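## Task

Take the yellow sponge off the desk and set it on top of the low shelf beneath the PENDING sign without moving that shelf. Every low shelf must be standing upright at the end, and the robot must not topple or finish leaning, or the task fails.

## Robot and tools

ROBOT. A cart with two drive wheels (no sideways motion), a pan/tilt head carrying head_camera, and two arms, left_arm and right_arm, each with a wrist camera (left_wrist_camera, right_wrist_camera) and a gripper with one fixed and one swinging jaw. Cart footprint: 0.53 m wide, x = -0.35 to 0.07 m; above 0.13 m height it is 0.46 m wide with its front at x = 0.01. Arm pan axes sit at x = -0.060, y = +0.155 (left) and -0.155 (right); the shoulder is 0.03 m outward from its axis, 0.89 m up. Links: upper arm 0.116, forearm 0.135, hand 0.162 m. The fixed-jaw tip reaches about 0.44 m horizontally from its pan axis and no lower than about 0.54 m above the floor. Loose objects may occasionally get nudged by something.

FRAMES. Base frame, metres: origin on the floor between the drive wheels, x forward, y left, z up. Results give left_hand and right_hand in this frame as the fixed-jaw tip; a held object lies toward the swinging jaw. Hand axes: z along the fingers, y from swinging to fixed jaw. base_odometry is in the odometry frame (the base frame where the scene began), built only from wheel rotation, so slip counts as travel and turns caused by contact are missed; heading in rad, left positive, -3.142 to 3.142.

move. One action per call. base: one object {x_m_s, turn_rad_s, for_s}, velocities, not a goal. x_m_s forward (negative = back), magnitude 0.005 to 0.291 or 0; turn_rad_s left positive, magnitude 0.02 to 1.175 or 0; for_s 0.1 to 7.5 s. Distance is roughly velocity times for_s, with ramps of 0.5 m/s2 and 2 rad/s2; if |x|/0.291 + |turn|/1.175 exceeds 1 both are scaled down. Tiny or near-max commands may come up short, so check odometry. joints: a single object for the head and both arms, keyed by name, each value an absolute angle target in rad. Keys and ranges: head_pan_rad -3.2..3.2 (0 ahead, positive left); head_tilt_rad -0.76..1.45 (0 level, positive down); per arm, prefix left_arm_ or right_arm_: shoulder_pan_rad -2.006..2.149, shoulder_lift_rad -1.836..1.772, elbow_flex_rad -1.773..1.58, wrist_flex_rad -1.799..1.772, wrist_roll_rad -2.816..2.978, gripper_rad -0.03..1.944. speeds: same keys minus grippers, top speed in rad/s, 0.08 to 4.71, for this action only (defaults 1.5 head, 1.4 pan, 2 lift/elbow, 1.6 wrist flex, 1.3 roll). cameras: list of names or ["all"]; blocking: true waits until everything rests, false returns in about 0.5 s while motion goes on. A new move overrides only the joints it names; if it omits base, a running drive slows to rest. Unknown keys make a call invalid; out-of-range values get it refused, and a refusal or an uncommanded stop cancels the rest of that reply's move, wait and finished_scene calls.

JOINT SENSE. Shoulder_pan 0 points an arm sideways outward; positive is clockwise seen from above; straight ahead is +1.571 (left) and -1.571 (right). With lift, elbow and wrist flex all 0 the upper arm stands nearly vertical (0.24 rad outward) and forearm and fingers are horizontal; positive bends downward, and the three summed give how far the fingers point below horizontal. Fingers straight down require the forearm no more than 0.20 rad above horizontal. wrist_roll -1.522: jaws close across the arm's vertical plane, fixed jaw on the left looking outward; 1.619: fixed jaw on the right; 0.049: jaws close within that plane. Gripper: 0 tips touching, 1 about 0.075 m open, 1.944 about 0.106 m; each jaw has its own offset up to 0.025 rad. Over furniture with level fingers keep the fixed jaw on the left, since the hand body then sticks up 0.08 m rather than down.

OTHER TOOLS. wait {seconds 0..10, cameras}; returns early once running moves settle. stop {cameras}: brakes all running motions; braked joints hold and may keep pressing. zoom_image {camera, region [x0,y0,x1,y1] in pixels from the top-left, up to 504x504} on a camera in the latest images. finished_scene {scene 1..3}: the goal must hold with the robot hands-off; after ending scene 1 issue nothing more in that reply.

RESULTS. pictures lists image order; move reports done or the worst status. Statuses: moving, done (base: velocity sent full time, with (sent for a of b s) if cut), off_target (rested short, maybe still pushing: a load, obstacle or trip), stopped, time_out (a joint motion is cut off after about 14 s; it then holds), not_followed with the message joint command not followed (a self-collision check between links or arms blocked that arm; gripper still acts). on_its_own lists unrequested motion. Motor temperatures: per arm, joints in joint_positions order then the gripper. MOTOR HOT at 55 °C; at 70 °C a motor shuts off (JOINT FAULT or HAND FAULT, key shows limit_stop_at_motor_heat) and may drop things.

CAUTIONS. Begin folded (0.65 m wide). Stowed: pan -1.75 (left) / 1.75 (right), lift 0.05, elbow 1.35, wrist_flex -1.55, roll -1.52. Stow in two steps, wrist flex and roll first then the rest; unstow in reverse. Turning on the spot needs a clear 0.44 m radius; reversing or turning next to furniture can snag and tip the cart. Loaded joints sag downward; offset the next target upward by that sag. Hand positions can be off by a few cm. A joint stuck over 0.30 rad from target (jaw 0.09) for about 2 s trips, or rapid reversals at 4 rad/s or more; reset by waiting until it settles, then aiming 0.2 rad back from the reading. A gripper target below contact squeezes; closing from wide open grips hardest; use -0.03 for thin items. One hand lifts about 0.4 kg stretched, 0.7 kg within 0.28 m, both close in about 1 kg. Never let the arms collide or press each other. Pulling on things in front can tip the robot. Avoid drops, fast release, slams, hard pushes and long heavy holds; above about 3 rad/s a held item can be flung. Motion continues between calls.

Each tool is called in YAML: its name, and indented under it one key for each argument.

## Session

move:
  joints: {"head_pan_rad": 0.0, "head_tilt_rad": 0.4}
  cameras: ["all"]

move:
  joints: {"head_pan_rad": 0.85, "head_tilt_rad": 0.4}
  cameras: ["head_camera"]

move:
  joints: {"head_pan_rad": 1.7, "head_tilt_rad": 0.3}
  cameras: ["head_camera"]

move:
  joints: {"head_pan_rad": 2.6, "head_tilt_rad": 0.3}
  cameras: ["head_camera"]

move:
  joints: {"head_pan_rad": -2.6, "head_tilt_rad": 0.3}
  speeds: {"head_pan_rad": 4}
  cameras: ["head_camera"]

move:
  joints: {"head_pan_rad": -1.7, "head_tilt_rad": 0.3}
  cameras: ["head_camera"]

move:
  joints: {"head_pan_rad": -0.85, "head_tilt_rad": 0.3}
  cameras: ["head_camera"]

Scene clock: 1.07 s.
Motor temperatures (°C): left_arm=[29 31 29 30 30 30] | right_arm=[29 27 26 27 29 26]
move: done
base_odometry: x=+0.000 y=+0.000 heading=+0.000
base_status: not commanded
joint_positions: head_pan_rad=+0.000 head_tilt_rad=+0.393 left_arm_shoulder_pan_rad=+0.002 left_arm_shoulder_lift_rad=-1.688 left_arm_elbow_flex_rad=+1.459 left_arm_wrist_flex_rad=+0.984 left_arm_wrist_roll_rad=-0.001 left_arm_gripper_rad=+0.000 right_arm_shoulder_pan_rad=+0.004 right_arm_shoulder_lift_rad=-1.732 right_arm_elbow_flex_rad=+1.485 right_arm_wrist_flex_rad=+1.015 right_arm_wrist_roll_rad=+0.000 right_arm_gripper_rad=+0.000
joint_status: all done
left_hand: x=-0.0597 y=+0.3120 z=+0.8286 quat_wxyz=(+0.397, -0.918, +0.023, +0.009) (m; base frame)
right_hand: x=-0.0607 y=-0.3093 z=+0.8243 quat_wxyz=(+0.009, +0.024, +0.920, -0.391) (m; base frame)
pictures: head_camera, left_wrist_camera, right_wrist_camera
Images, in order (width x height): head_camera 644x476, left_wrist_camera 644x476, right_wrist_camera 644x476.

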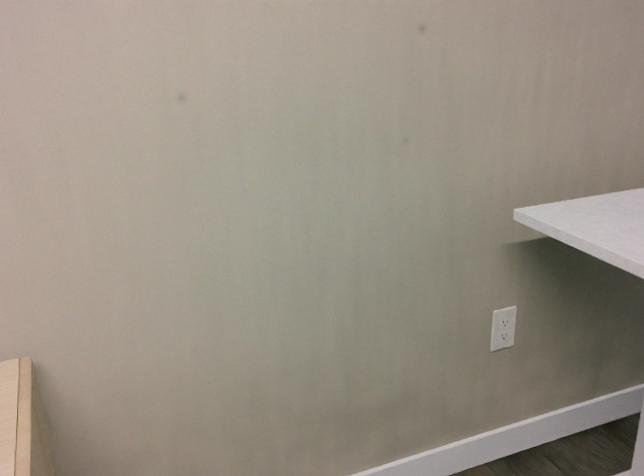

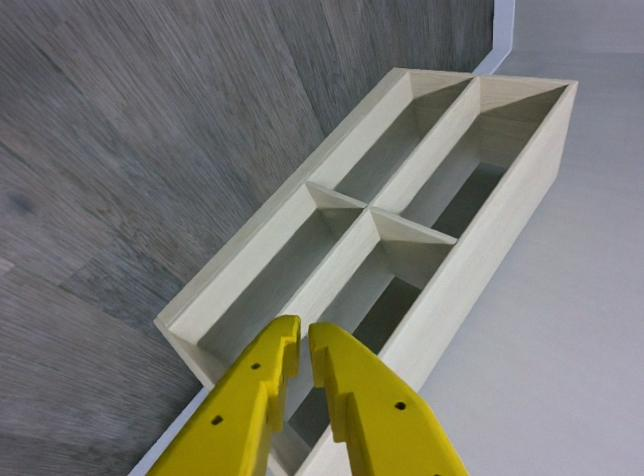

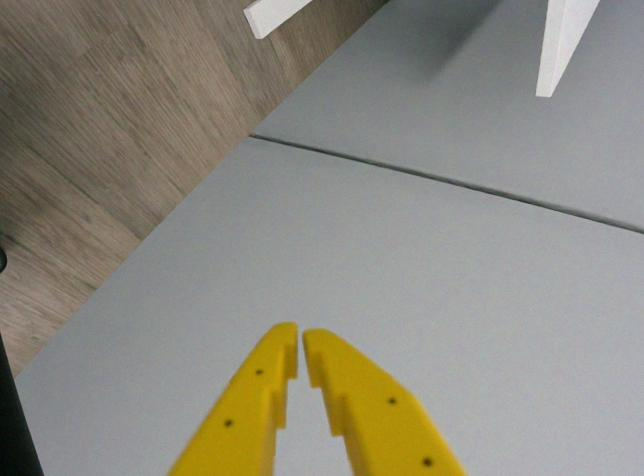

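Scene clock: 2.43 s.
move: done
base_odometry: x=+0.000 y=+0.000 heading=+0.000
base_status: not commanded
joint_positions: head_pan_rad=+0.839 head_tilt_rad=+0.393 left_arm_shoulder_pan_rad=+0.002 left_arm_shoulder_lift_rad=-1.688 left_arm_elbow_flex_rad=+1.459 left_arm_wrist_flex_rad=+0.984 left_arm_wrist_roll_rad=-0.001 left_arm_gripper_rad=+0.000 right_arm_shoulder_pan_rad=+0.004 right_arm_shoulder_lift_rad=-1.732 right_arm_elbow_flex_rad=+1.485 right_arm_wrist_flex_rad=+1.015 right_arm_wrist_roll_rad=+0.000 right_arm_gripper_rad=+0.000
joint_status: all done
left_hand: x=-0.0597 y=+0.3120 z=+0.8286 quat_wxyz=(+0.397, -0.918, +0.023, +0.009) (m; base frame)
right_hand: x=-0.0607 y=-0.3093 z=+0.8243 quat_wxyz=(+0.009, +0.024, +0.920, -0.391) (m; base frame)
pictures: head_camera
Images, in order (width x height): head_camera 644x476.

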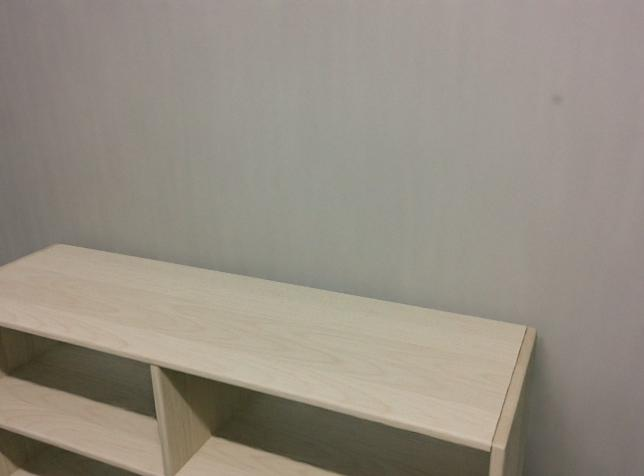

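Scene clock: 3.80 s.
move: done
base_odometry: x=+0.000 y=+0.000 heading=+0.000
base_status: not commanded
joint_positions: head_pan_rad=+1.689 head_tilt_rad=+0.313 left_arm_shoulder_pan_rad=+0.002 left_arm_shoulder_lift_rad=-1.688 left_arm_elbow_flex_rad=+1.459 left_arm_wrist_flex_rad=+0.984 left_arm_wrist_roll_rad=-0.001 left_arm_gripper_rad=+0.000 right_arm_shoulder_pan_rad=+0.004 right_arm_shoulder_lift_rad=-1.732 right_arm_elbow_flex_rad=+1.485 right_arm_wrist_flex_rad=+1.015 right_arm_wrist_roll_rad=+0.000 right_arm_gripper_rad=+0.000
joint_status: all done
left_hand: x=-0.0597 y=+0.3120 z=+0.8286 quat_wxyz=(+0.397, -0.918, +0.023, +0.009) (m; base frame)
right_hand: x=-0.0607 y=-0.3093 z=+0.8243 quat_wxyz=(+0.009, +0.024, +0.920, -0.391) (m; base frame)
pictures: head_camera
Images, in order (width x height): head_camera 644x476.

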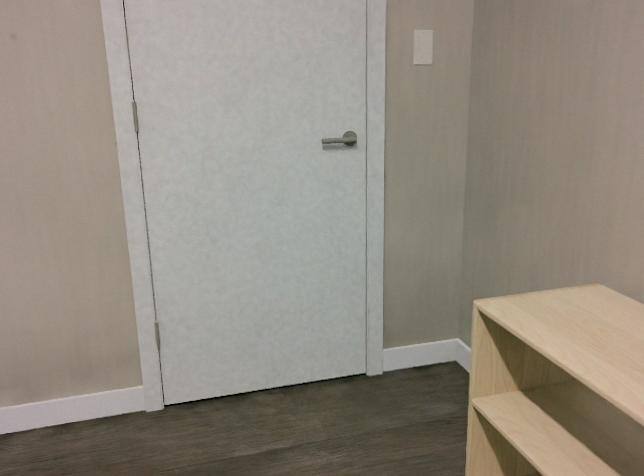

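Scene clock: 5.20 s.
move: done
base_odometry: x=+0.000 y=+0.000 heading=+0.000
base_status: not commanded
joint_positions: head_pan_rad=+2.589 head_tilt_rad=+0.313 left_arm_shoulder_pan_rad=+0.002 left_arm_shoulder_lift_rad=-1.688 left_arm_elbow_flex_rad=+1.459 left_arm_wrist_flex_rad=+0.984 left_arm_wrist_roll_rad=-0.001 left_arm_gripper_rad=+0.000 right_arm_shoulder_pan_rad=+0.004 right_arm_shoulder_lift_rad=-1.732 right_arm_elbow_flex_rad=+1.485 right_arm_wrist_flex_rad=+1.015 right_arm_wrist_roll_rad=+0.000 right_arm_gripper_rad=+0.000
joint_status: all done
left_hand: x=-0.0597 y=+0.3120 z=+0.8286 quat_wxyz=(+0.397, -0.918, +0.023, +0.009) (m; base frame)
right_hand: x=-0.0607 y=-0.3093 z=+0.8243 quat_wxyz=(+0.009, +0.024, +0.920, -0.391) (m; base frame)
pictures: head_camera
Images, in order (width x height): head_camera 644x476.

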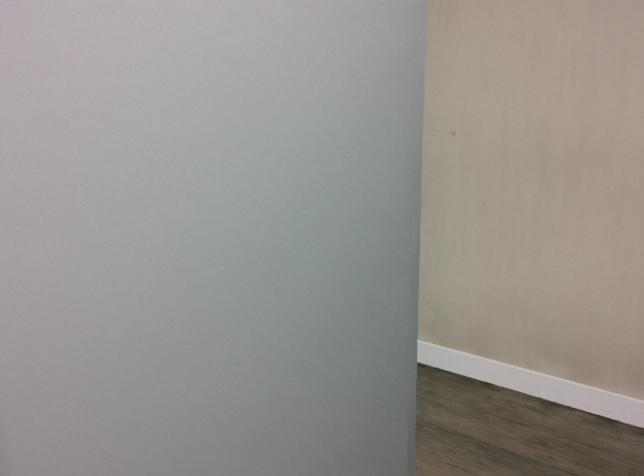

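Scene clock: 7.20 s.
move: done
base_odometry: x=+0.000 y=+0.000 heading=+0.000
base_status: not commanded
joint_positions: head_pan_rad=-2.591 head_tilt_rad=+0.313 left_arm_shoulder_pan_rad=+0.002 left_arm_shoulder_lift_rad=-1.688 left_arm_elbow_flex_rad=+1.459 left_arm_wrist_flex_rad=+0.984 left_arm_wrist_roll_rad=-0.001 left_arm_gripper_rad=+0.000 right_arm_shoulder_pan_rad=+0.004 right_arm_shoulder_lift_rad=-1.732 right_arm_elbow_flex_rad=+1.485 right_arm_wrist_flex_rad=+1.015 right_arm_wrist_roll_rad=+0.000 right_arm_gripper_rad=+0.000
joint_status: all done
left_hand: x=-0.0597 y=+0.3120 z=+0.8286 quat_wxyz=(+0.397, -0.918, +0.023, +0.009) (m; base frame)
right_hand: x=-0.0607 y=-0.3093 z=+0.8243 quat_wxyz=(+0.009, +0.024, +0.920, -0.391) (m; base frame)
pictures: head_camera
Images, in order (width x height): head_camera 644x476.

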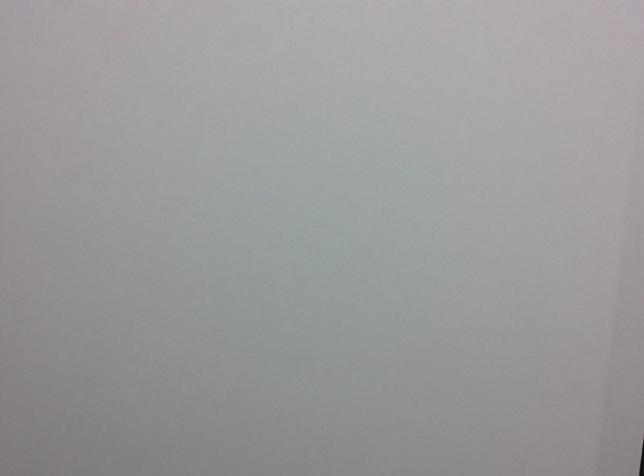

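Scene clock: 8.60 s.
move: done
base_odometry: x=+0.000 y=+0.000 heading=+0.000
base_status: not commanded
joint_positions: head_pan_rad=-1.710 head_tilt_rad=+0.313 left_arm_shoulder_pan_rad=+0.002 left_arm_shoulder_lift_rad=-1.688 left_arm_elbow_flex_rad=+1.459 left_arm_wrist_flex_rad=+0.984 left_arm_wrist_roll_rad=-0.001 left_arm_gripper_rad=+0.000 right_arm_shoulder_pan_rad=+0.004 right_arm_shoulder_lift_rad=-1.732 right_arm_elbow_flex_rad=+1.485 right_arm_wrist_flex_rad=+1.015 right_arm_wrist_roll_rad=+0.000 right_arm_gripper_rad=+0.000
joint_status: all done
left_hand: x=-0.0597 y=+0.3120 z=+0.8286 quat_wxyz=(+0.397, -0.918, +0.023, +0.009) (m; base frame)
right_hand: x=-0.0607 y=-0.3093 z=+0.8243 quat_wxyz=(+0.009, +0.024, +0.920, -0.391) (m; base frame)
pictures: head_camera
Images, in order (width x height): head_camera 644x476.

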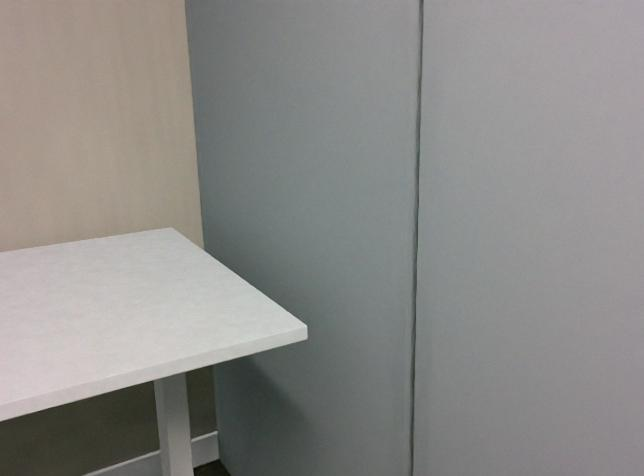

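Scene clock: 9.97 s.
move: done
base_odometry: x=+0.000 y=+0.000 heading=+0.000
base_status: not commanded
joint_positions: head_pan_rad=-0.861 head_tilt_rad=+0.313 left_arm_shoulder_pan_rad=+0.002 left_arm_shoulder_lift_rad=-1.688 left_arm_elbow_flex_rad=+1.459 left_arm_wrist_flex_rad=+0.984 left_arm_wrist_roll_rad=-0.001 left_arm_gripper_rad=+0.000 right_arm_shoulder_pan_rad=+0.004 right_arm_shoulder_lift_rad=-1.732 right_arm_elbow_flex_rad=+1.485 right_arm_wrist_flex_rad=+1.015 right_arm_wrist_roll_rad=+0.000 right_arm_gripper_rad=+0.000
joint_status: all done
left_hand: x=-0.0597 y=+0.3120 z=+0.8286 quat_wxyz=(+0.397, -0.918, +0.023, +0.009) (m; base frame)
right_hand: x=-0.0607 y=-0.3093 z=+0.8243 quat_wxyz=(+0.009, +0.024, +0.920, -0.391) (m; base frame)
pictures: head_camera
Images, in order (width x height): head_camera 644x476.

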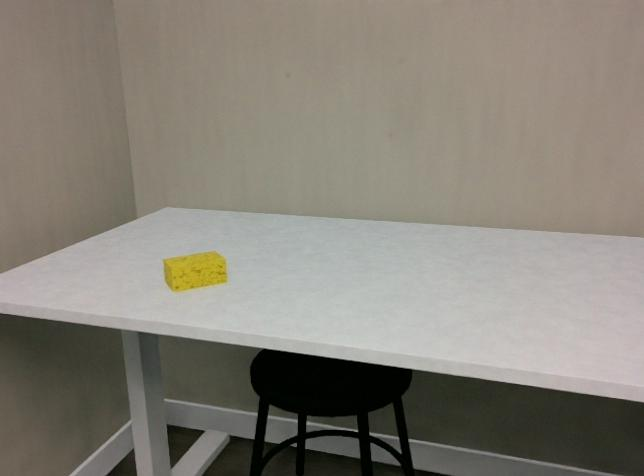

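move:
  joints: {"head_pan_rad": 0.9, "head_tilt_rad": -0.15}
  speeds: {"head_pan_rad": 3}
  cameras: ["head_camera"]

Scene clock: 15.17 s.
move: done
base_odometry: x=+0.000 y=+0.000 heading=+0.000
base_status: not commanded
joint_positions: head_pan_rad=+0.890 head_tilt_rad=-0.141 left_arm_shoulder_pan_rad=+0.002 left_arm_shoulder_lift_rad=-1.688 left_arm_elbow_flex_rad=+1.459 left_arm_wrist_flex_rad=+0.984 left_arm_wrist_roll_rad=-0.001 left_arm_gripper_rad=+0.000 right_arm_shoulder_pan_rad=+0.004 right_arm_shoulder_lift_rad=-1.732 right_arm_elbow_flex_rad=+1.485 right_arm_wrist_flex_rad=+1.015 right_arm_wrist_roll_rad=+0.000 right_arm_gripper_rad=+0.000
joint_status: all done
left_hand: x=-0.0597 y=+0.3120 z=+0.8286 quat_wxyz=(+0.397, -0.918, +0.023, +0.009) (m; base frame)
right_hand: x=-0.0607 y=-0.3093 z=+0.8243 quat_wxyz=(+0.009, +0.024, +0.920, -0.391) (m; base frame)
pictures: head_camera
Images, in order (width x height): head_camera 644x476.

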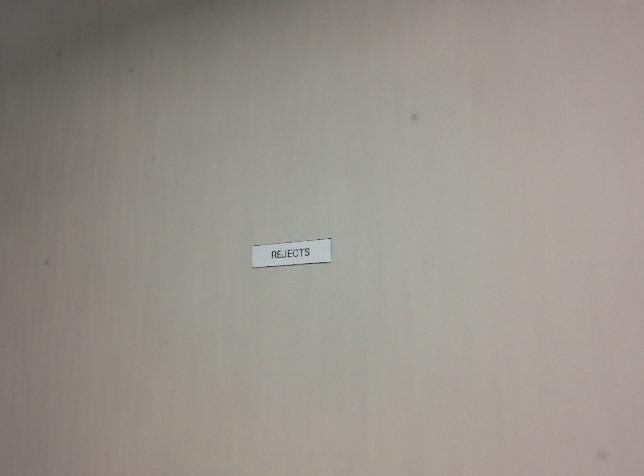

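move:
  base: {"turn_rad_s": -0.3, "for_s": 1.0}
  joints: {"head_pan_rad": -0.5, "head_tilt_rad": 0.5}
  speeds: {"head_pan_rad": 3}

move:
  base: {"x_m_s": 0.23, "for_s": 2.5}

move:
  base: {"turn_rad_s": -0.45, "for_s": 2.0}
  joints: {"head_pan_rad": 0.1}
  cameras: ["head_camera"]

Scene clock: 67.03 s.
move: done
base_odometry: x=+0.000 y=+0.000 heading=-0.301
base_status: done (sent for 1 of 1 s)
joint_positions: head_pan_rad=-0.491 head_tilt_rad=+0.493 left_arm_shoulder_pan_rad=+0.002 left_arm_shoulder_lift_rad=-1.688 left_arm_elbow_flex_rad=+1.459 left_arm_wrist_flex_rad=+0.984 left_arm_wrist_roll_rad=-0.001 left_arm_gripper_rad=+0.000 right_arm_shoulder_pan_rad=+0.000 right_arm_shoulder_lift_rad=-1.732 right_arm_elbow_flex_rad=+1.485 right_arm_wrist_flex_rad=+1.015 right_arm_wrist_roll_rad=+0.000 right_arm_gripper_rad=+0.000
joint_status: all done
left_hand: x=-0.0597 y=+0.3120 z=+0.8286 quat_wxyz=(+0.397, -0.918, +0.023, +0.009) (m; base frame)
right_hand: x=-0.0599 y=-0.3093 z=+0.8243 quat_wxyz=(+0.010, +0.022, +0.920, -0.391) (m; base frame)
pictures: none

Scene clock: 70.57 s.
move: done
base_odometry: x=+0.549 y=-0.171 heading=-0.301
base_status: done (sent for 2.5 of 2.5 s)
joint_positions: head_pan_rad=-0.491 head_tilt_rad=+0.493 left_arm_shoulder_pan_rad=-0.003 left_arm_shoulder_lift_rad=-1.688 left_arm_elbow_flex_rad=+1.459 left_arm_wrist_flex_rad=+0.984 left_arm_wrist_roll_rad=-0.001 left_arm_gripper_rad=+0.000 right_arm_shoulder_pan_rad=+0.003 right_arm_shoulder_lift_rad=-1.732 right_arm_elbow_flex_rad=+1.485 right_arm_wrist_flex_rad=+1.015 right_arm_wrist_roll_rad=+0.000 right_arm_gripper_rad=+0.000
joint_status: not commanded
left_hand: x=-0.0604 y=+0.3120 z=+0.8286 quat_wxyz=(+0.397, -0.918, +0.021, +0.010) (m; base frame)
right_hand: x=-0.0604 y=-0.3093 z=+0.8243 quat_wxyz=(+0.009, +0.024, +0.920, -0.391) (m; base frame)
pictures: none

Scene clock: 73.20 s.
move: done
base_odometry: x=+0.549 y=-0.171 heading=-1.201
base_status: done (sent for 2 of 2 s)
joint_positions: head_pan_rad=+0.089 head_tilt_rad=+0.493 left_arm_shoulder_pan_rad=+0.000 left_arm_shoulder_lift_rad=-1.688 left_arm_elbow_flex_rad=+1.459 left_arm_wrist_flex_rad=+0.984 left_arm_wrist_roll_rad=-0.001 left_arm_gripper_rad=+0.000 right_arm_shoulder_pan_rad=+0.001 right_arm_shoulder_lift_rad=-1.732 right_arm_elbow_flex_rad=+1.485 right_arm_wrist_flex_rad=+1.015 right_arm_wrist_roll_rad=+0.000 right_arm_gripper_rad=+0.000
joint_status: all done
left_hand: x=-0.0600 y=+0.3120 z=+0.8286 quat_wxyz=(+0.397, -0.918, +0.023, +0.010) (m; base frame)
right_hand: x=-0.0602 y=-0.3093 z=+0.8243 quat_wxyz=(+0.009, +0.023, +0.920, -0.391) (m; base frame)
pictures: head_camera
Images, in order (width x height): head_camera 644x476.

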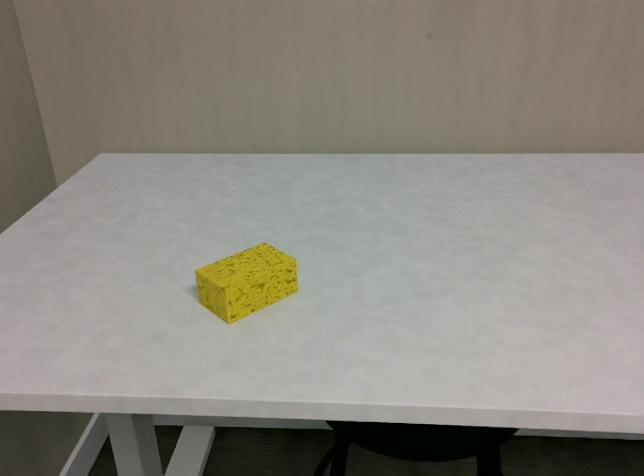

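move:
  base: {"x_m_s": 0.2, "for_s": 1.92}
  joints: {"left_arm_shoulder_pan_rad": 1.27, "left_arm_shoulder_lift_rad": -0.6, "left_arm_elbow_flex_rad": 0.4, "left_arm_wrist_flex_rad": 1.1, "left_arm_wrist_roll_rad": -1.52, "head_pan_rad": 0.45, "head_tilt_rad": 0.9}
  cameras: ["head_camera"]

Scene clock: 99.60 s.
move: done
base_odometry: x=+0.688 y=-0.532 heading=-1.202
base_status: done (sent for 1.93 of 1.93 s)
joint_positions: head_pan_rad=+0.439 head_tilt_rad=+0.894 left_arm_shoulder_pan_rad=+1.272 left_arm_shoulder_lift_rad=-0.602 left_arm_elbow_flex_rad=+0.436 left_arm_wrist_flex_rad=+1.097 left_arm_wrist_roll_rad=-1.515 left_arm_gripper_rad=+0.000 right_arm_shoulder_pan_rad=+0.000 right_arm_shoulder_lift_rad=-1.732 right_arm_elbow_flex_rad=+1.485 right_arm_wrist_flex_rad=+1.015 right_arm_wrist_roll_rad=+0.000 right_arm_gripper_rad=+0.000
joint_status: all done
left_hand: x=+0.1456 y=+0.2264 z=+0.9011 quat_wxyz=(+0.311, -0.145, +0.938, +0.046) (m; base frame)
right_hand: x=-0.0599 y=-0.3093 z=+0.8243 quat_wxyz=(+0.010, +0.022, +0.920, -0.391) (m; base frame)
pictures: head_camera
Images, in order (width x height): head_camera 644x476.

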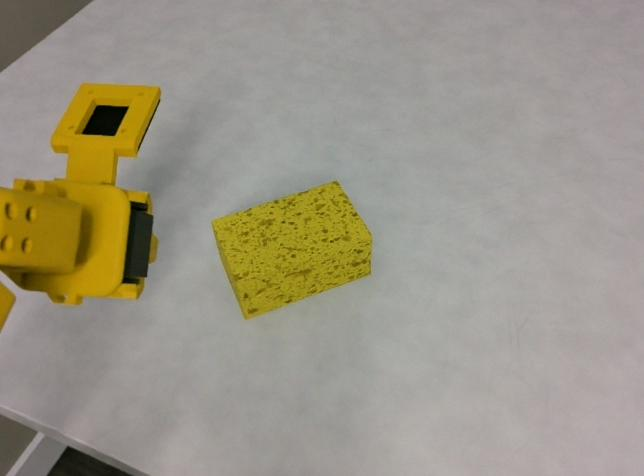

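move:
  joints: {"left_arm_shoulder_pan_rad": 1.21, "left_arm_shoulder_lift_rad": 0.6, "left_arm_elbow_flex_rad": -0.92, "left_arm_wrist_flex_rad": 0.786}

move:
  joints: {"left_arm_shoulder_lift_rad": 1.0}
  speeds: {"left_arm_shoulder_lift_rad": 0.5}
  cameras: ["left_wrist_camera", "head_camera"]

Scene clock: 110.83 s.
move: done
base_odometry: x=+0.688 y=-0.532 heading=-1.202
base_status: not commanded
joint_positions: head_pan_rad=+0.439 head_tilt_rad=+0.894 left_arm_shoulder_pan_rad=+1.215 left_arm_shoulder_lift_rad=+0.614 left_arm_elbow_flex_rad=-0.883 left_arm_wrist_flex_rad=+0.798 left_arm_wrist_roll_rad=-1.515 left_arm_gripper_rad=+0.000 right_arm_shoulder_pan_rad=+0.000 right_arm_shoulder_lift_rad=-1.732 right_arm_elbow_flex_rad=+1.485 right_arm_wrist_flex_rad=+1.015 right_arm_wrist_roll_rad=+0.000 right_arm_gripper_rad=+0.000
joint_status: all done
left_hand: x=+0.2984 y=+0.2964 z=+0.9294 quat_wxyz=(+0.490, -0.157, +0.853, +0.086) (m; base frame)
right_hand: x=-0.0599 y=-0.3093 z=+0.8243 quat_wxyz=(+0.010, +0.022, +0.920, -0.391) (m; base frame)
pictures: none

Scene clock: 112.13 s.
move: done
base_odometry: x=+0.688 y=-0.532 heading=-1.202
base_status: not commanded
joint_positions: head_pan_rad=+0.439 head_tilt_rad=+0.894 left_arm_shoulder_pan_rad=+1.215 left_arm_shoulder_lift_rad=+1.018 left_arm_elbow_flex_rad=-0.885 left_arm_wrist_flex_rad=+0.797 left_arm_wrist_roll_rad=-1.515 left_arm_gripper_rad=+0.000 right_arm_shoulder_pan_rad=+0.000 right_arm_shoulder_lift_rad=-1.732 right_arm_elbow_flex_rad=+1.485 right_arm_wrist_flex_rad=+1.015 right_arm_wrist_roll_rad=+0.000 right_arm_gripper_rad=+0.000
joint_status: all done
left_hand: x=+0.2852 y=+0.2915 z=+0.7878 quat_wxyz=(+0.310, -0.171, +0.933, +0.055) (m; base frame)
right_hand: x=-0.0599 y=-0.3093 z=+0.8243 quat_wxyz=(+0.010, +0.022, +0.920, -0.391) (m; base frame)
pictures: head_camera, left_wrist_camera
Images, in order (width x height): head_camera 644x476, left_wrist_camera 644x476.

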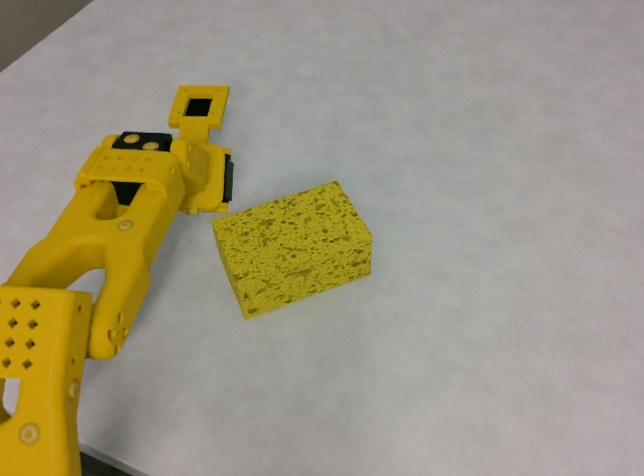

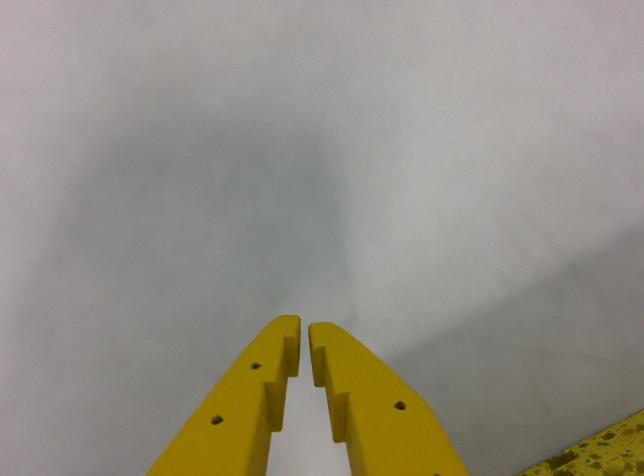

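move:
  joints: {"left_arm_shoulder_lift_rad": 0.587, "left_arm_elbow_flex_rad": -0.39, "left_arm_wrist_flex_rad": 1.027, "left_arm_shoulder_pan_rad": 1.5}
  speeds: {"left_arm_shoulder_lift_rad": 0.2, "left_arm_elbow_flex_rad": 0.25, "left_arm_wrist_flex_rad": 0.12, "left_arm_shoulder_pan_rad": 0.145}
  cameras: ["head_camera", "left_wrist_camera"]

Scene clock: 122.20 s.
move: done
base_odometry: x=+0.688 y=-0.532 heading=-1.202
base_status: not commanded
joint_positions: head_pan_rad=+0.439 head_tilt_rad=+0.894 left_arm_shoulder_pan_rad=+1.493 left_arm_shoulder_lift_rad=+0.649 left_arm_elbow_flex_rad=-0.391 left_arm_wrist_flex_rad=+1.022 left_arm_wrist_roll_rad=-1.515 left_arm_gripper_rad=+0.000 right_arm_shoulder_pan_rad=+0.000 right_arm_shoulder_lift_rad=-1.732 right_arm_elbow_flex_rad=+1.485 right_arm_wrist_flex_rad=+1.015 right_arm_wrist_roll_rad=+0.000 right_arm_gripper_rad=+0.000
joint_status: all done
left_hand: x=+0.2366 y=+0.1860 z=+0.7833 quat_wxyz=(+0.144, -0.042, +0.989, +0.005) (m; base frame)
right_hand: x=-0.0599 y=-0.3093 z=+0.8243 quat_wxyz=(+0.010, +0.022, +0.920, -0.391) (m; base frame)
pictures: head_camera, left_wrist_camera
Images, in order (width x height): head_camera 644x476, left_wrist_camera 644x476.

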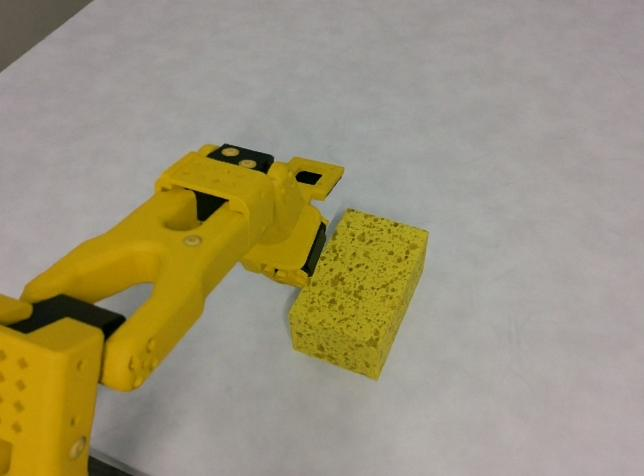

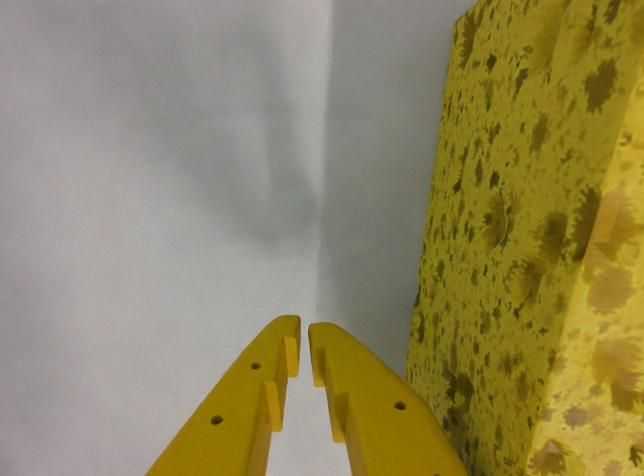

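move:
  joints: {"left_arm_shoulder_lift_rad": 0.15, "left_arm_elbow_flex_rad": -0.2, "left_arm_shoulder_pan_rad": 1.48}

move:
  joints: {"left_arm_shoulder_lift_rad": 0.27, "left_arm_elbow_flex_rad": -0.05, "left_arm_wrist_flex_rad": 0.76, "left_arm_shoulder_pan_rad": 1.524, "left_arm_wrist_roll_rad": -1.5, "left_arm_gripper_rad": 1.3}
  cameras: ["head_camera", "left_wrist_camera"]

Scene clock: 141.70 s.
move: done
base_odometry: x=+0.688 y=-0.532 heading=-1.202
base_status: not commanded
joint_positions: head_pan_rad=+0.439 head_tilt_rad=+0.894 left_arm_shoulder_pan_rad=+1.487 left_arm_shoulder_lift_rad=+0.205 left_arm_elbow_flex_rad=-0.197 left_arm_wrist_flex_rad=+1.024 left_arm_wrist_roll_rad=-1.515 left_arm_gripper_rad=+0.000 right_arm_shoulder_pan_rad=+0.000 right_arm_shoulder_lift_rad=-1.732 right_arm_elbow_flex_rad=+1.485 right_arm_wrist_flex_rad=+1.015 right_arm_wrist_roll_rad=+0.000 right_arm_gripper_rad=+0.000
joint_status: all done
left_hand: x=+0.2362 y=+0.1878 z=+0.8649 quat_wxyz=(+0.267, -0.044, +0.963, +0.010) (m; base frame)
right_hand: x=-0.0599 y=-0.3093 z=+0.8243 quat_wxyz=(+0.010, +0.022, +0.920, -0.391) (m; base frame)
pictures: none

Scene clock: 142.90 s.
move: done
base_odometry: x=+0.688 y=-0.532 heading=-1.202
base_status: not commanded
joint_positions: head_pan_rad=+0.439 head_tilt_rad=+0.894 left_arm_shoulder_pan_rad=+1.517 left_arm_shoulder_lift_rad=+0.278 left_arm_elbow_flex_rad=-0.047 left_arm_wrist_flex_rad=+0.772 left_arm_wrist_roll_rad=-1.506 left_arm_gripper_rad=+1.292 right_arm_shoulder_pan_rad=+0.001 right_arm_shoulder_lift_rad=-1.732 right_arm_elbow_flex_rad=+1.485 right_arm_wrist_flex_rad=+1.015 right_arm_wrist_roll_rad=+0.000 right_arm_gripper_rad=+0.000
joint_status: all done
left_hand: x=+0.2459 y=+0.1791 z=+0.8332 quat_wxyz=(+0.280, -0.034, +0.959, +0.005) (m; base frame)
right_hand: x=-0.0602 y=-0.3093 z=+0.8243 quat_wxyz=(+0.009, +0.023, +0.920, -0.391) (m; base frame)
pictures: head_camera, left_wrist_camera
Images, in order (width x height): head_camera 644x476, left_wrist_camera 644x476.

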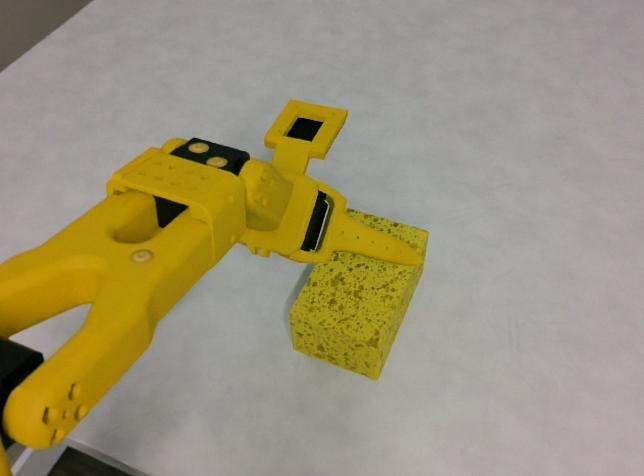

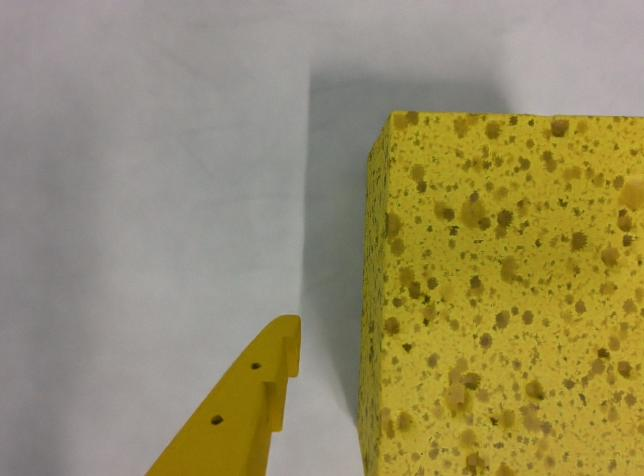

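move:
  joints: {"left_arm_shoulder_lift_rad": 0.53, "left_arm_elbow_flex_rad": -0.035, "left_arm_wrist_flex_rad": 0.63, "left_arm_shoulder_pan_rad": 1.565}
  speeds: {"left_arm_shoulder_lift_rad": 0.25, "left_arm_wrist_flex_rad": 0.2}
  cameras: ["left_wrist_camera", "head_camera"]

Scene clock: 150.77 s.
move: done
base_odometry: x=+0.688 y=-0.532 heading=-1.202
base_status: not commanded
joint_positions: head_pan_rad=+0.439 head_tilt_rad=+0.894 left_arm_shoulder_pan_rad=+1.562 left_arm_shoulder_lift_rad=+0.525 left_arm_elbow_flex_rad=-0.033 left_arm_wrist_flex_rad=+0.632 left_arm_wrist_roll_rad=-1.498 left_arm_gripper_rad=+1.296 right_arm_shoulder_pan_rad=+0.001 right_arm_shoulder_lift_rad=-1.732 right_arm_elbow_flex_rad=+1.485 right_arm_wrist_flex_rad=+1.015 right_arm_wrist_roll_rad=+0.000 right_arm_gripper_rad=+0.000
joint_status: all done
left_hand: x=+0.2413 y=+0.1654 z=+0.7732 quat_wxyz=(+0.221, -0.016, +0.975, -0.002) (m; base frame)
right_hand: x=-0.0602 y=-0.3093 z=+0.8243 quat_wxyz=(+0.009, +0.023, +0.920, -0.391) (m; base frame)
pictures: head_camera, left_wrist_camera
Images, in order (width x height): head_camera 644x476, left_wrist_camera 644x476.

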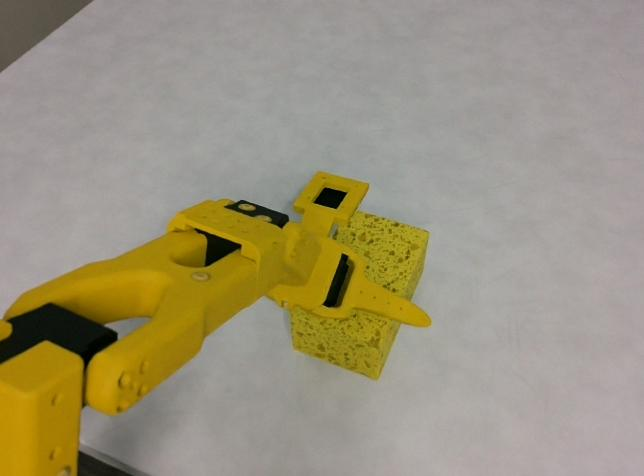

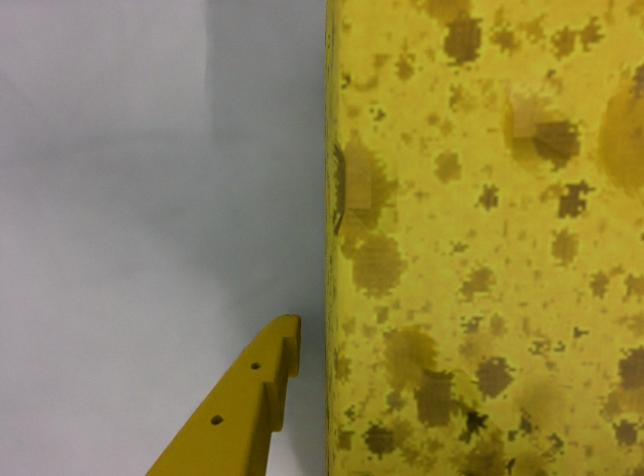

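move:
  joints: {"left_arm_shoulder_pan_rad": 1.578}

move:
  joints: {"left_arm_gripper_rad": 0.6}

move:
  joints: {"left_arm_shoulder_lift_rad": 0.2, "left_arm_gripper_rad": 0.8}
  speeds: {"left_arm_shoulder_lift_rad": 0.4}
  cameras: ["head_camera", "left_wrist_camera"]

Scene clock: 157.00 s.
move: done
base_odometry: x=+0.688 y=-0.532 heading=-1.202
base_status: not commanded
joint_positions: head_pan_rad=+0.439 head_tilt_rad=+0.894 left_arm_shoulder_pan_rad=+1.571 left_arm_shoulder_lift_rad=+0.527 left_arm_elbow_flex_rad=-0.033 left_arm_wrist_flex_rad=+0.626 left_arm_wrist_roll_rad=-1.498 left_arm_gripper_rad=+1.296 right_arm_shoulder_pan_rad=+0.001 right_arm_shoulder_lift_rad=-1.732 right_arm_elbow_flex_rad=+1.485 right_arm_wrist_flex_rad=+1.015 right_arm_wrist_roll_rad=+0.000 right_arm_gripper_rad=+0.000
joint_status: all done
left_hand: x=+0.2421 y=+0.1627 z=+0.7733 quat_wxyz=(+0.224, -0.012, +0.975, -0.003) (m; base frame)
right_hand: x=-0.0602 y=-0.3093 z=+0.8243 quat_wxyz=(+0.009, +0.023, +0.920, -0.391) (m; base frame)
pictures: none

Scene clock: 157.87 s.
move: off_target
base_odometry: x=+0.688 y=-0.532 heading=-1.202
base_status: not commanded
joint_positions: head_pan_rad=+0.439 head_tilt_rad=+0.894 left_arm_shoulder_pan_rad=+1.580 left_arm_shoulder_lift_rad=+0.507 left_arm_elbow_flex_rad=-0.041 left_arm_wrist_flex_rad=+0.639 left_arm_wrist_roll_rad=-1.498 left_arm_gripper_rad=+0.937 right_arm_shoulder_pan_rad=+0.001 right_arm_shoulder_lift_rad=-1.732 right_arm_elbow_flex_rad=+1.485 right_arm_wrist_flex_rad=+1.015 right_arm_wrist_roll_rad=+0.000 right_arm_gripper_rad=+0.000
joint_status: left_arm_gripper_rad off_target (ended at +0.938, target +0.600)
left_hand: x=+0.2442 y=+0.1599 z=+0.7793 quat_wxyz=(+0.231, -0.007, +0.973, -0.004) (m; base frame)
right_hand: x=-0.0602 y=-0.3093 z=+0.8243 quat_wxyz=(+0.009, +0.023, +0.920, -0.391) (m; base frame)
pictures: none

Scene clock: 159.20 s.
move: off_target
base_odometry: x=+0.688 y=-0.532 heading=-1.202
base_status: not commanded
joint_positions: head_pan_rad=+0.439 head_tilt_rad=+0.894 left_arm_shoulder_pan_rad=+1.576 left_arm_shoulder_lift_rad=+0.261 left_arm_elbow_flex_rad=-0.032 left_arm_wrist_flex_rad=+0.637 left_arm_wrist_roll_rad=-1.498 left_arm_gripper_rad=+0.937 right_arm_shoulder_pan_rad=+0.001 right_arm_shoulder_lift_rad=-1.732 right_arm_elbow_flex_rad=+1.485 right_arm_wrist_flex_rad=+1.015 right_arm_wrist_roll_rad=+0.000 right_arm_gripper_rad=+0.000
joint_status: left_arm_gripper_rad off_target (ended at +0.938, target +0.800); the others done
left_hand: x=+0.2627 y=+0.1612 z=+0.8472 quat_wxyz=(+0.345, -0.009, +0.939, -0.005) (m; base frame)
right_hand: x=-0.0602 y=-0.3093 z=+0.8243 quat_wxyz=(+0.009, +0.023, +0.920, -0.391) (m; base frame)
pictures: head_camera, left_wrist_camera
Images, in order (width x height): head_camera 644x476, left_wrist_camera 644x476.

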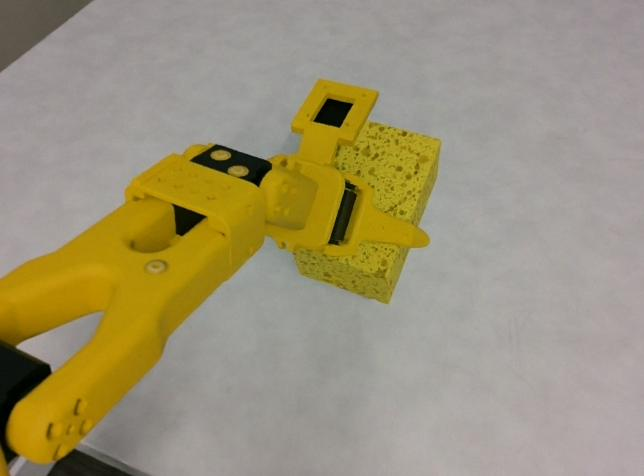

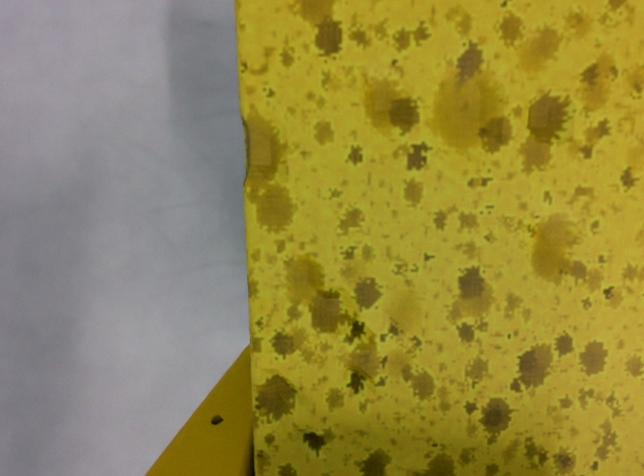

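move:
  joints: {"left_arm_shoulder_lift_rad": -0.3, "left_arm_elbow_flex_rad": 0.1, "left_arm_wrist_flex_rad": 1.28, "left_arm_shoulder_pan_rad": 1.5, "head_pan_rad": -1.5, "head_tilt_rad": 0.5}
  speeds: {"left_arm_shoulder_lift_rad": 0.6, "left_arm_wrist_flex_rad": 0.7, "left_arm_shoulder_pan_rad": 0.4}

move:
  base: {"x_m_s": -0.2, "for_s": 2.25}

move:
  base: {"turn_rad_s": 0.25, "for_s": 1.0}

move:
  base: {"x_m_s": -0.23, "for_s": 7.5}
  cameras: ["head_camera"]

Scene clock: 182.07 s.
move: done
base_odometry: x=+0.688 y=-0.532 heading=-1.202
base_status: not commanded
joint_positions: head_pan_rad=-1.491 head_tilt_rad=+0.513 left_arm_shoulder_pan_rad=+1.499 left_arm_shoulder_lift_rad=-0.257 left_arm_elbow_flex_rad=+0.103 left_arm_wrist_flex_rad=+1.277 left_arm_wrist_roll_rad=-1.506 left_arm_gripper_rad=+0.937 right_arm_shoulder_pan_rad=+0.003 right_arm_shoulder_lift_rad=-1.732 right_arm_elbow_flex_rad=+1.485 right_arm_wrist_flex_rad=+1.015 right_arm_wrist_roll_rad=+0.000 right_arm_gripper_rad=+0.000
joint_status: all done
left_hand: x=+0.1694 y=+0.1793 z=+0.8910 quat_wxyz=(+0.222, -0.043, +0.974, +0.006) (m; base frame)
right_hand: x=-0.0604 y=-0.3093 z=+0.8243 quat_wxyz=(+0.009, +0.024, +0.920, -0.391) (m; base frame)
pictures: none

Scene clock: 185.50 s.
move: done
base_odometry: x=+0.524 y=-0.109 heading=-1.196
base_status: done (sent for 2.27 of 2.27 s)
joint_positions: head_pan_rad=-1.491 head_tilt_rad=+0.513 left_arm_shoulder_pan_rad=+1.499 left_arm_shoulder_lift_rad=-0.259 left_arm_elbow_flex_rad=+0.103 left_arm_wrist_flex_rad=+1.278 left_arm_wrist_roll_rad=-1.506 left_arm_gripper_rad=+0.937 right_arm_shoulder_pan_rad=-0.002 right_arm_shoulder_lift_rad=-1.732 right_arm_elbow_flex_rad=+1.485 right_arm_wrist_flex_rad=+1.015 right_arm_wrist_roll_rad=+0.000 right_arm_gripper_rad=+0.000
joint_status: not commanded
left_hand: x=+0.1692 y=+0.1793 z=+0.8912 quat_wxyz=(+0.222, -0.043, +0.974, +0.006) (m; base frame)
right_hand: x=-0.0597 y=-0.3093 z=+0.8243 quat_wxyz=(+0.010, +0.021, +0.920, -0.390) (m; base frame)
pictures: none

Scene clock: 187.13 s.
move: done
base_odometry: x=+0.524 y=-0.109 heading=-0.950
base_status: done (sent for 1 of 1 s)
joint_positions: head_pan_rad=-1.491 head_tilt_rad=+0.513 left_arm_shoulder_pan_rad=+1.497 left_arm_shoulder_lift_rad=-0.259 left_arm_elbow_flex_rad=+0.103 left_arm_wrist_flex_rad=+1.278 left_arm_wrist_roll_rad=-1.506 left_arm_gripper_rad=+0.937 right_arm_shoulder_pan_rad=+0.003 right_arm_shoulder_lift_rad=-1.732 right_arm_elbow_flex_rad=+1.485 right_arm_wrist_flex_rad=+1.015 right_arm_wrist_roll_rad=+0.000 right_arm_gripper_rad=+0.000
joint_status: not commanded
left_hand: x=+0.1692 y=+0.1796 z=+0.8912 quat_wxyz=(+0.222, -0.044, +0.974, +0.006) (m; base frame)
right_hand: x=-0.0604 y=-0.3093 z=+0.8243 quat_wxyz=(+0.009, +0.024, +0.920, -0.391) (m; base frame)
pictures: none

Scene clock: 195.93 s.
move: done
base_odometry: x=-0.482 y=+1.292 heading=-0.948
base_status: done (sent for 7.5 of 7.5 s)
joint_positions: head_pan_rad=-1.491 head_tilt_rad=+0.513 left_arm_shoulder_pan_rad=+1.497 left_arm_shoulder_lift_rad=-0.259 left_arm_elbow_flex_rad=+0.103 left_arm_wrist_flex_rad=+1.278 left_arm_wrist_roll_rad=-1.506 left_arm_gripper_rad=+0.937 right_arm_shoulder_pan_rad=-0.002 right_arm_shoulder_lift_rad=-1.732 right_arm_elbow_flex_rad=+1.485 right_arm_wrist_flex_rad=+1.015 right_arm_wrist_roll_rad=+0.000 right_arm_gripper_rad=+0.000
joint_status: not commanded
left_hand: x=+0.1692 y=+0.1796 z=+0.8912 quat_wxyz=(+0.222, -0.044, +0.974, +0.006) (m; base frame)
right_hand: x=-0.0597 y=-0.3093 z=+0.8243 quat_wxyz=(+0.010, +0.021, +0.920, -0.390) (m; base frame)
pictures: head_camera
Images, in order (width x height): head_camera 644x476.

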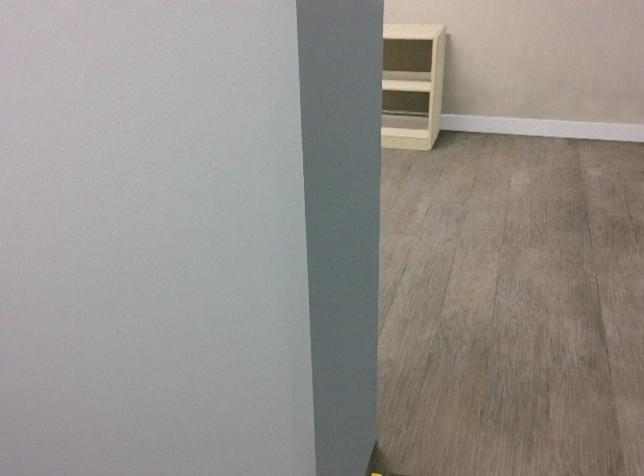

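move:
  base: {"x_m_s": -0.15, "for_s": 0.9}

move:
  base: {"turn_rad_s": -0.6, "for_s": 3.05}
  joints: {"head_pan_rad": 0, "head_tilt_rad": 0.25}
  cameras: ["head_camera"]

Scene clock: 228.43 s.
move: done
base_odometry: x=-0.561 y=+1.402 heading=-0.949
base_status: done (sent for 0.9 of 0.9 s)
joint_positions: head_pan_rad=-1.491 head_tilt_rad=+0.513 left_arm_shoulder_pan_rad=+1.497 left_arm_shoulder_lift_rad=-0.259 left_arm_elbow_flex_rad=+0.103 left_arm_wrist_flex_rad=+1.278 left_arm_wrist_roll_rad=-1.506 left_arm_gripper_rad=+0.937 right_arm_shoulder_pan_rad=-0.002 right_arm_shoulder_lift_rad=-1.732 right_arm_elbow_flex_rad=+1.485 right_arm_wrist_flex_rad=+1.015 right_arm_wrist_roll_rad=+0.000 right_arm_gripper_rad=+0.000
joint_status: not commanded
left_hand: x=+0.1692 y=+0.1796 z=+0.8912 quat_wxyz=(+0.222, -0.044, +0.974, +0.006) (m; base frame)
right_hand: x=-0.0597 y=-0.3093 z=+0.8243 quat_wxyz=(+0.010, +0.021, +0.920, -0.390) (m; base frame)
pictures: none

Scene clock: 232.17 s.
move: done
base_odometry: x=-0.561 y=+1.402 heading=-2.789
base_status: done (sent for 3.07 of 3.07 s)
joint_positions: head_pan_rad=-0.011 head_tilt_rad=+0.262 left_arm_shoulder_pan_rad=+1.502 left_arm_shoulder_lift_rad=-0.259 left_arm_elbow_flex_rad=+0.103 left_arm_wrist_flex_rad=+1.278 left_arm_wrist_roll_rad=-1.506 left_arm_gripper_rad=+0.937 right_arm_shoulder_pan_rad=+0.003 right_arm_shoulder_lift_rad=-1.732 right_arm_elbow_flex_rad=+1.485 right_arm_wrist_flex_rad=+1.015 right_arm_wrist_roll_rad=+0.000 right_arm_gripper_rad=+0.000
joint_status: all done
left_hand: x=+0.1693 y=+0.1786 z=+0.8912 quat_wxyz=(+0.222, -0.042, +0.974, +0.006) (m; base frame)
right_hand: x=-0.0604 y=-0.3093 z=+0.8243 quat_wxyz=(+0.009, +0.024, +0.920, -0.391) (m; base frame)
pictures: head_camera
Images, in order (width x height): head_camera 644x476.

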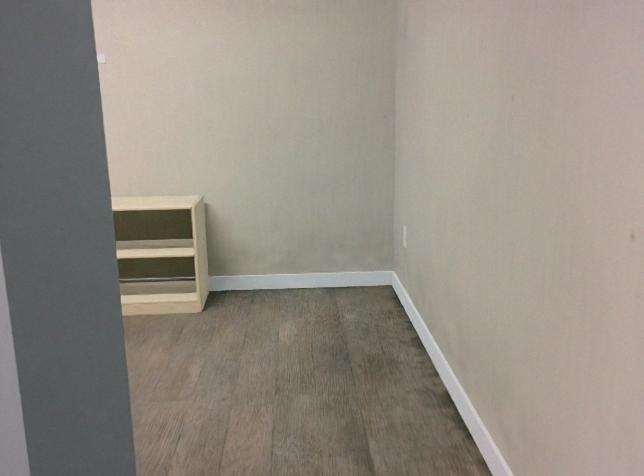

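move:
  base: {"x_m_s": 0.25, "turn_rad_s": 0.012, "for_s": 6}
  joints: {"head_tilt_rad": 0.0, "head_pan_rad": 0.5}
  cameras: ["head_camera"]

"base": turn_rad_s = 0.012 is too slow: |turn_rad_s| is 0 or at least 0.02
Scene clock: 244.60 s.
base_odometry: x=-0.561 y=+1.402 heading=-2.789
base_status: done (sent for 3.07 of 3.07 s)
joint_positions: head_pan_rad=-0.011 head_tilt_rad=+0.262 left_arm_shoulder_pan_rad=+1.502 left_arm_shoulder_lift_rad=-0.259 left_arm_elbow_flex_rad=+0.103 left_arm_wrist_flex_rad=+1.278 left_arm_wrist_roll_rad=-1.506 left_arm_gripper_rad=+0.937 right_arm_shoulder_pan_rad=+0.003 right_arm_shoulder_lift_rad=-1.732 right_arm_elbow_flex_rad=+1.485 right_arm_wrist_flex_rad=+1.015 right_arm_wrist_roll_rad=+0.000 right_arm_gripper_rad=+0.000
joint_status: all done
left_hand: x=+0.1693 y=+0.1786 z=+0.8912 quat_wxyz=(+0.222, -0.042, +0.974, +0.006) (m; base frame)
right_hand: x=-0.0604 y=-0.3093 z=+0.8243 quat_wxyz=(+0.009, +0.024, +0.920, -0.391) (m; base frame)
pictures: none

move:
  base: {"x_m_s": 0.26, "turn_rad_s": 0.02, "for_s": 5.6}
  joints: {"head_tilt_rad": 0.0, "head_pan_rad": 0.5}
  cameras: ["head_camera"]

Scene clock: 254.90 s.
Motor temperatures (°C): left_arm=[29 30 29 30 29 31] | right_arm=[29 26 26 26 29 26]
move: done
base_odometry: x=-1.894 y=+0.817 heading=-2.676
base_status: done (sent for 5.6 of 5.6 s)
joint_positions: head_pan_rad=+0.489 head_tilt_rad=+0.010 left_arm_shoulder_pan_rad=+1.502 left_arm_shoulder_lift_rad=-0.260 left_arm_elbow_flex_rad=+0.103 left_arm_wrist_flex_rad=+1.278 left_arm_wrist_roll_rad=-1.506 left_arm_gripper_rad=+0.937 right_arm_shoulder_pan_rad=+0.003 right_arm_shoulder_lift_rad=-1.732 right_arm_elbow_flex_rad=+1.485 right_arm_wrist_flex_rad=+1.015 right_arm_wrist_roll_rad=+0.000 right_arm_gripper_rad=+0.000
joint_status: all done
left_hand: x=+0.1693 y=+0.1786 z=+0.8915 quat_wxyz=(+0.223, -0.042, +0.974, +0.006) (m; base frame)
right_hand: x=-0.0604 y=-0.3093 z=+0.8243 quat_wxyz=(+0.009, +0.024, +0.920, -0.391) (m; base frame)
pictures: head_camera
Images, in order (width x height): head_camera 644x476.

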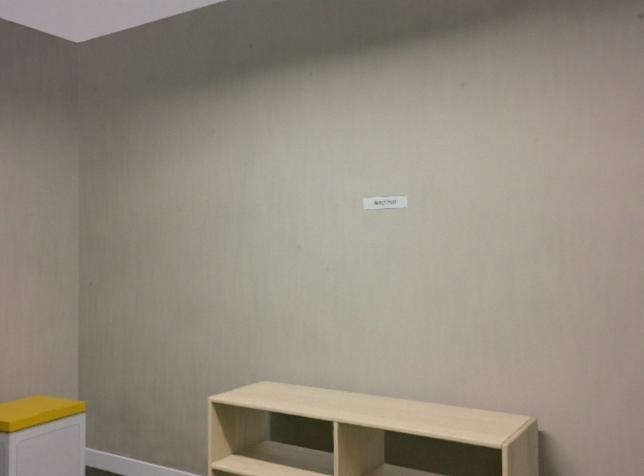

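zoom_image:
  camera: "head_camera"
  region: [340, 180, 430, 225]

Scaled by 5.600.

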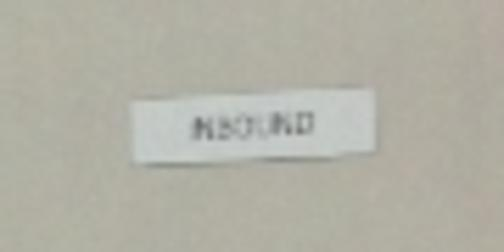

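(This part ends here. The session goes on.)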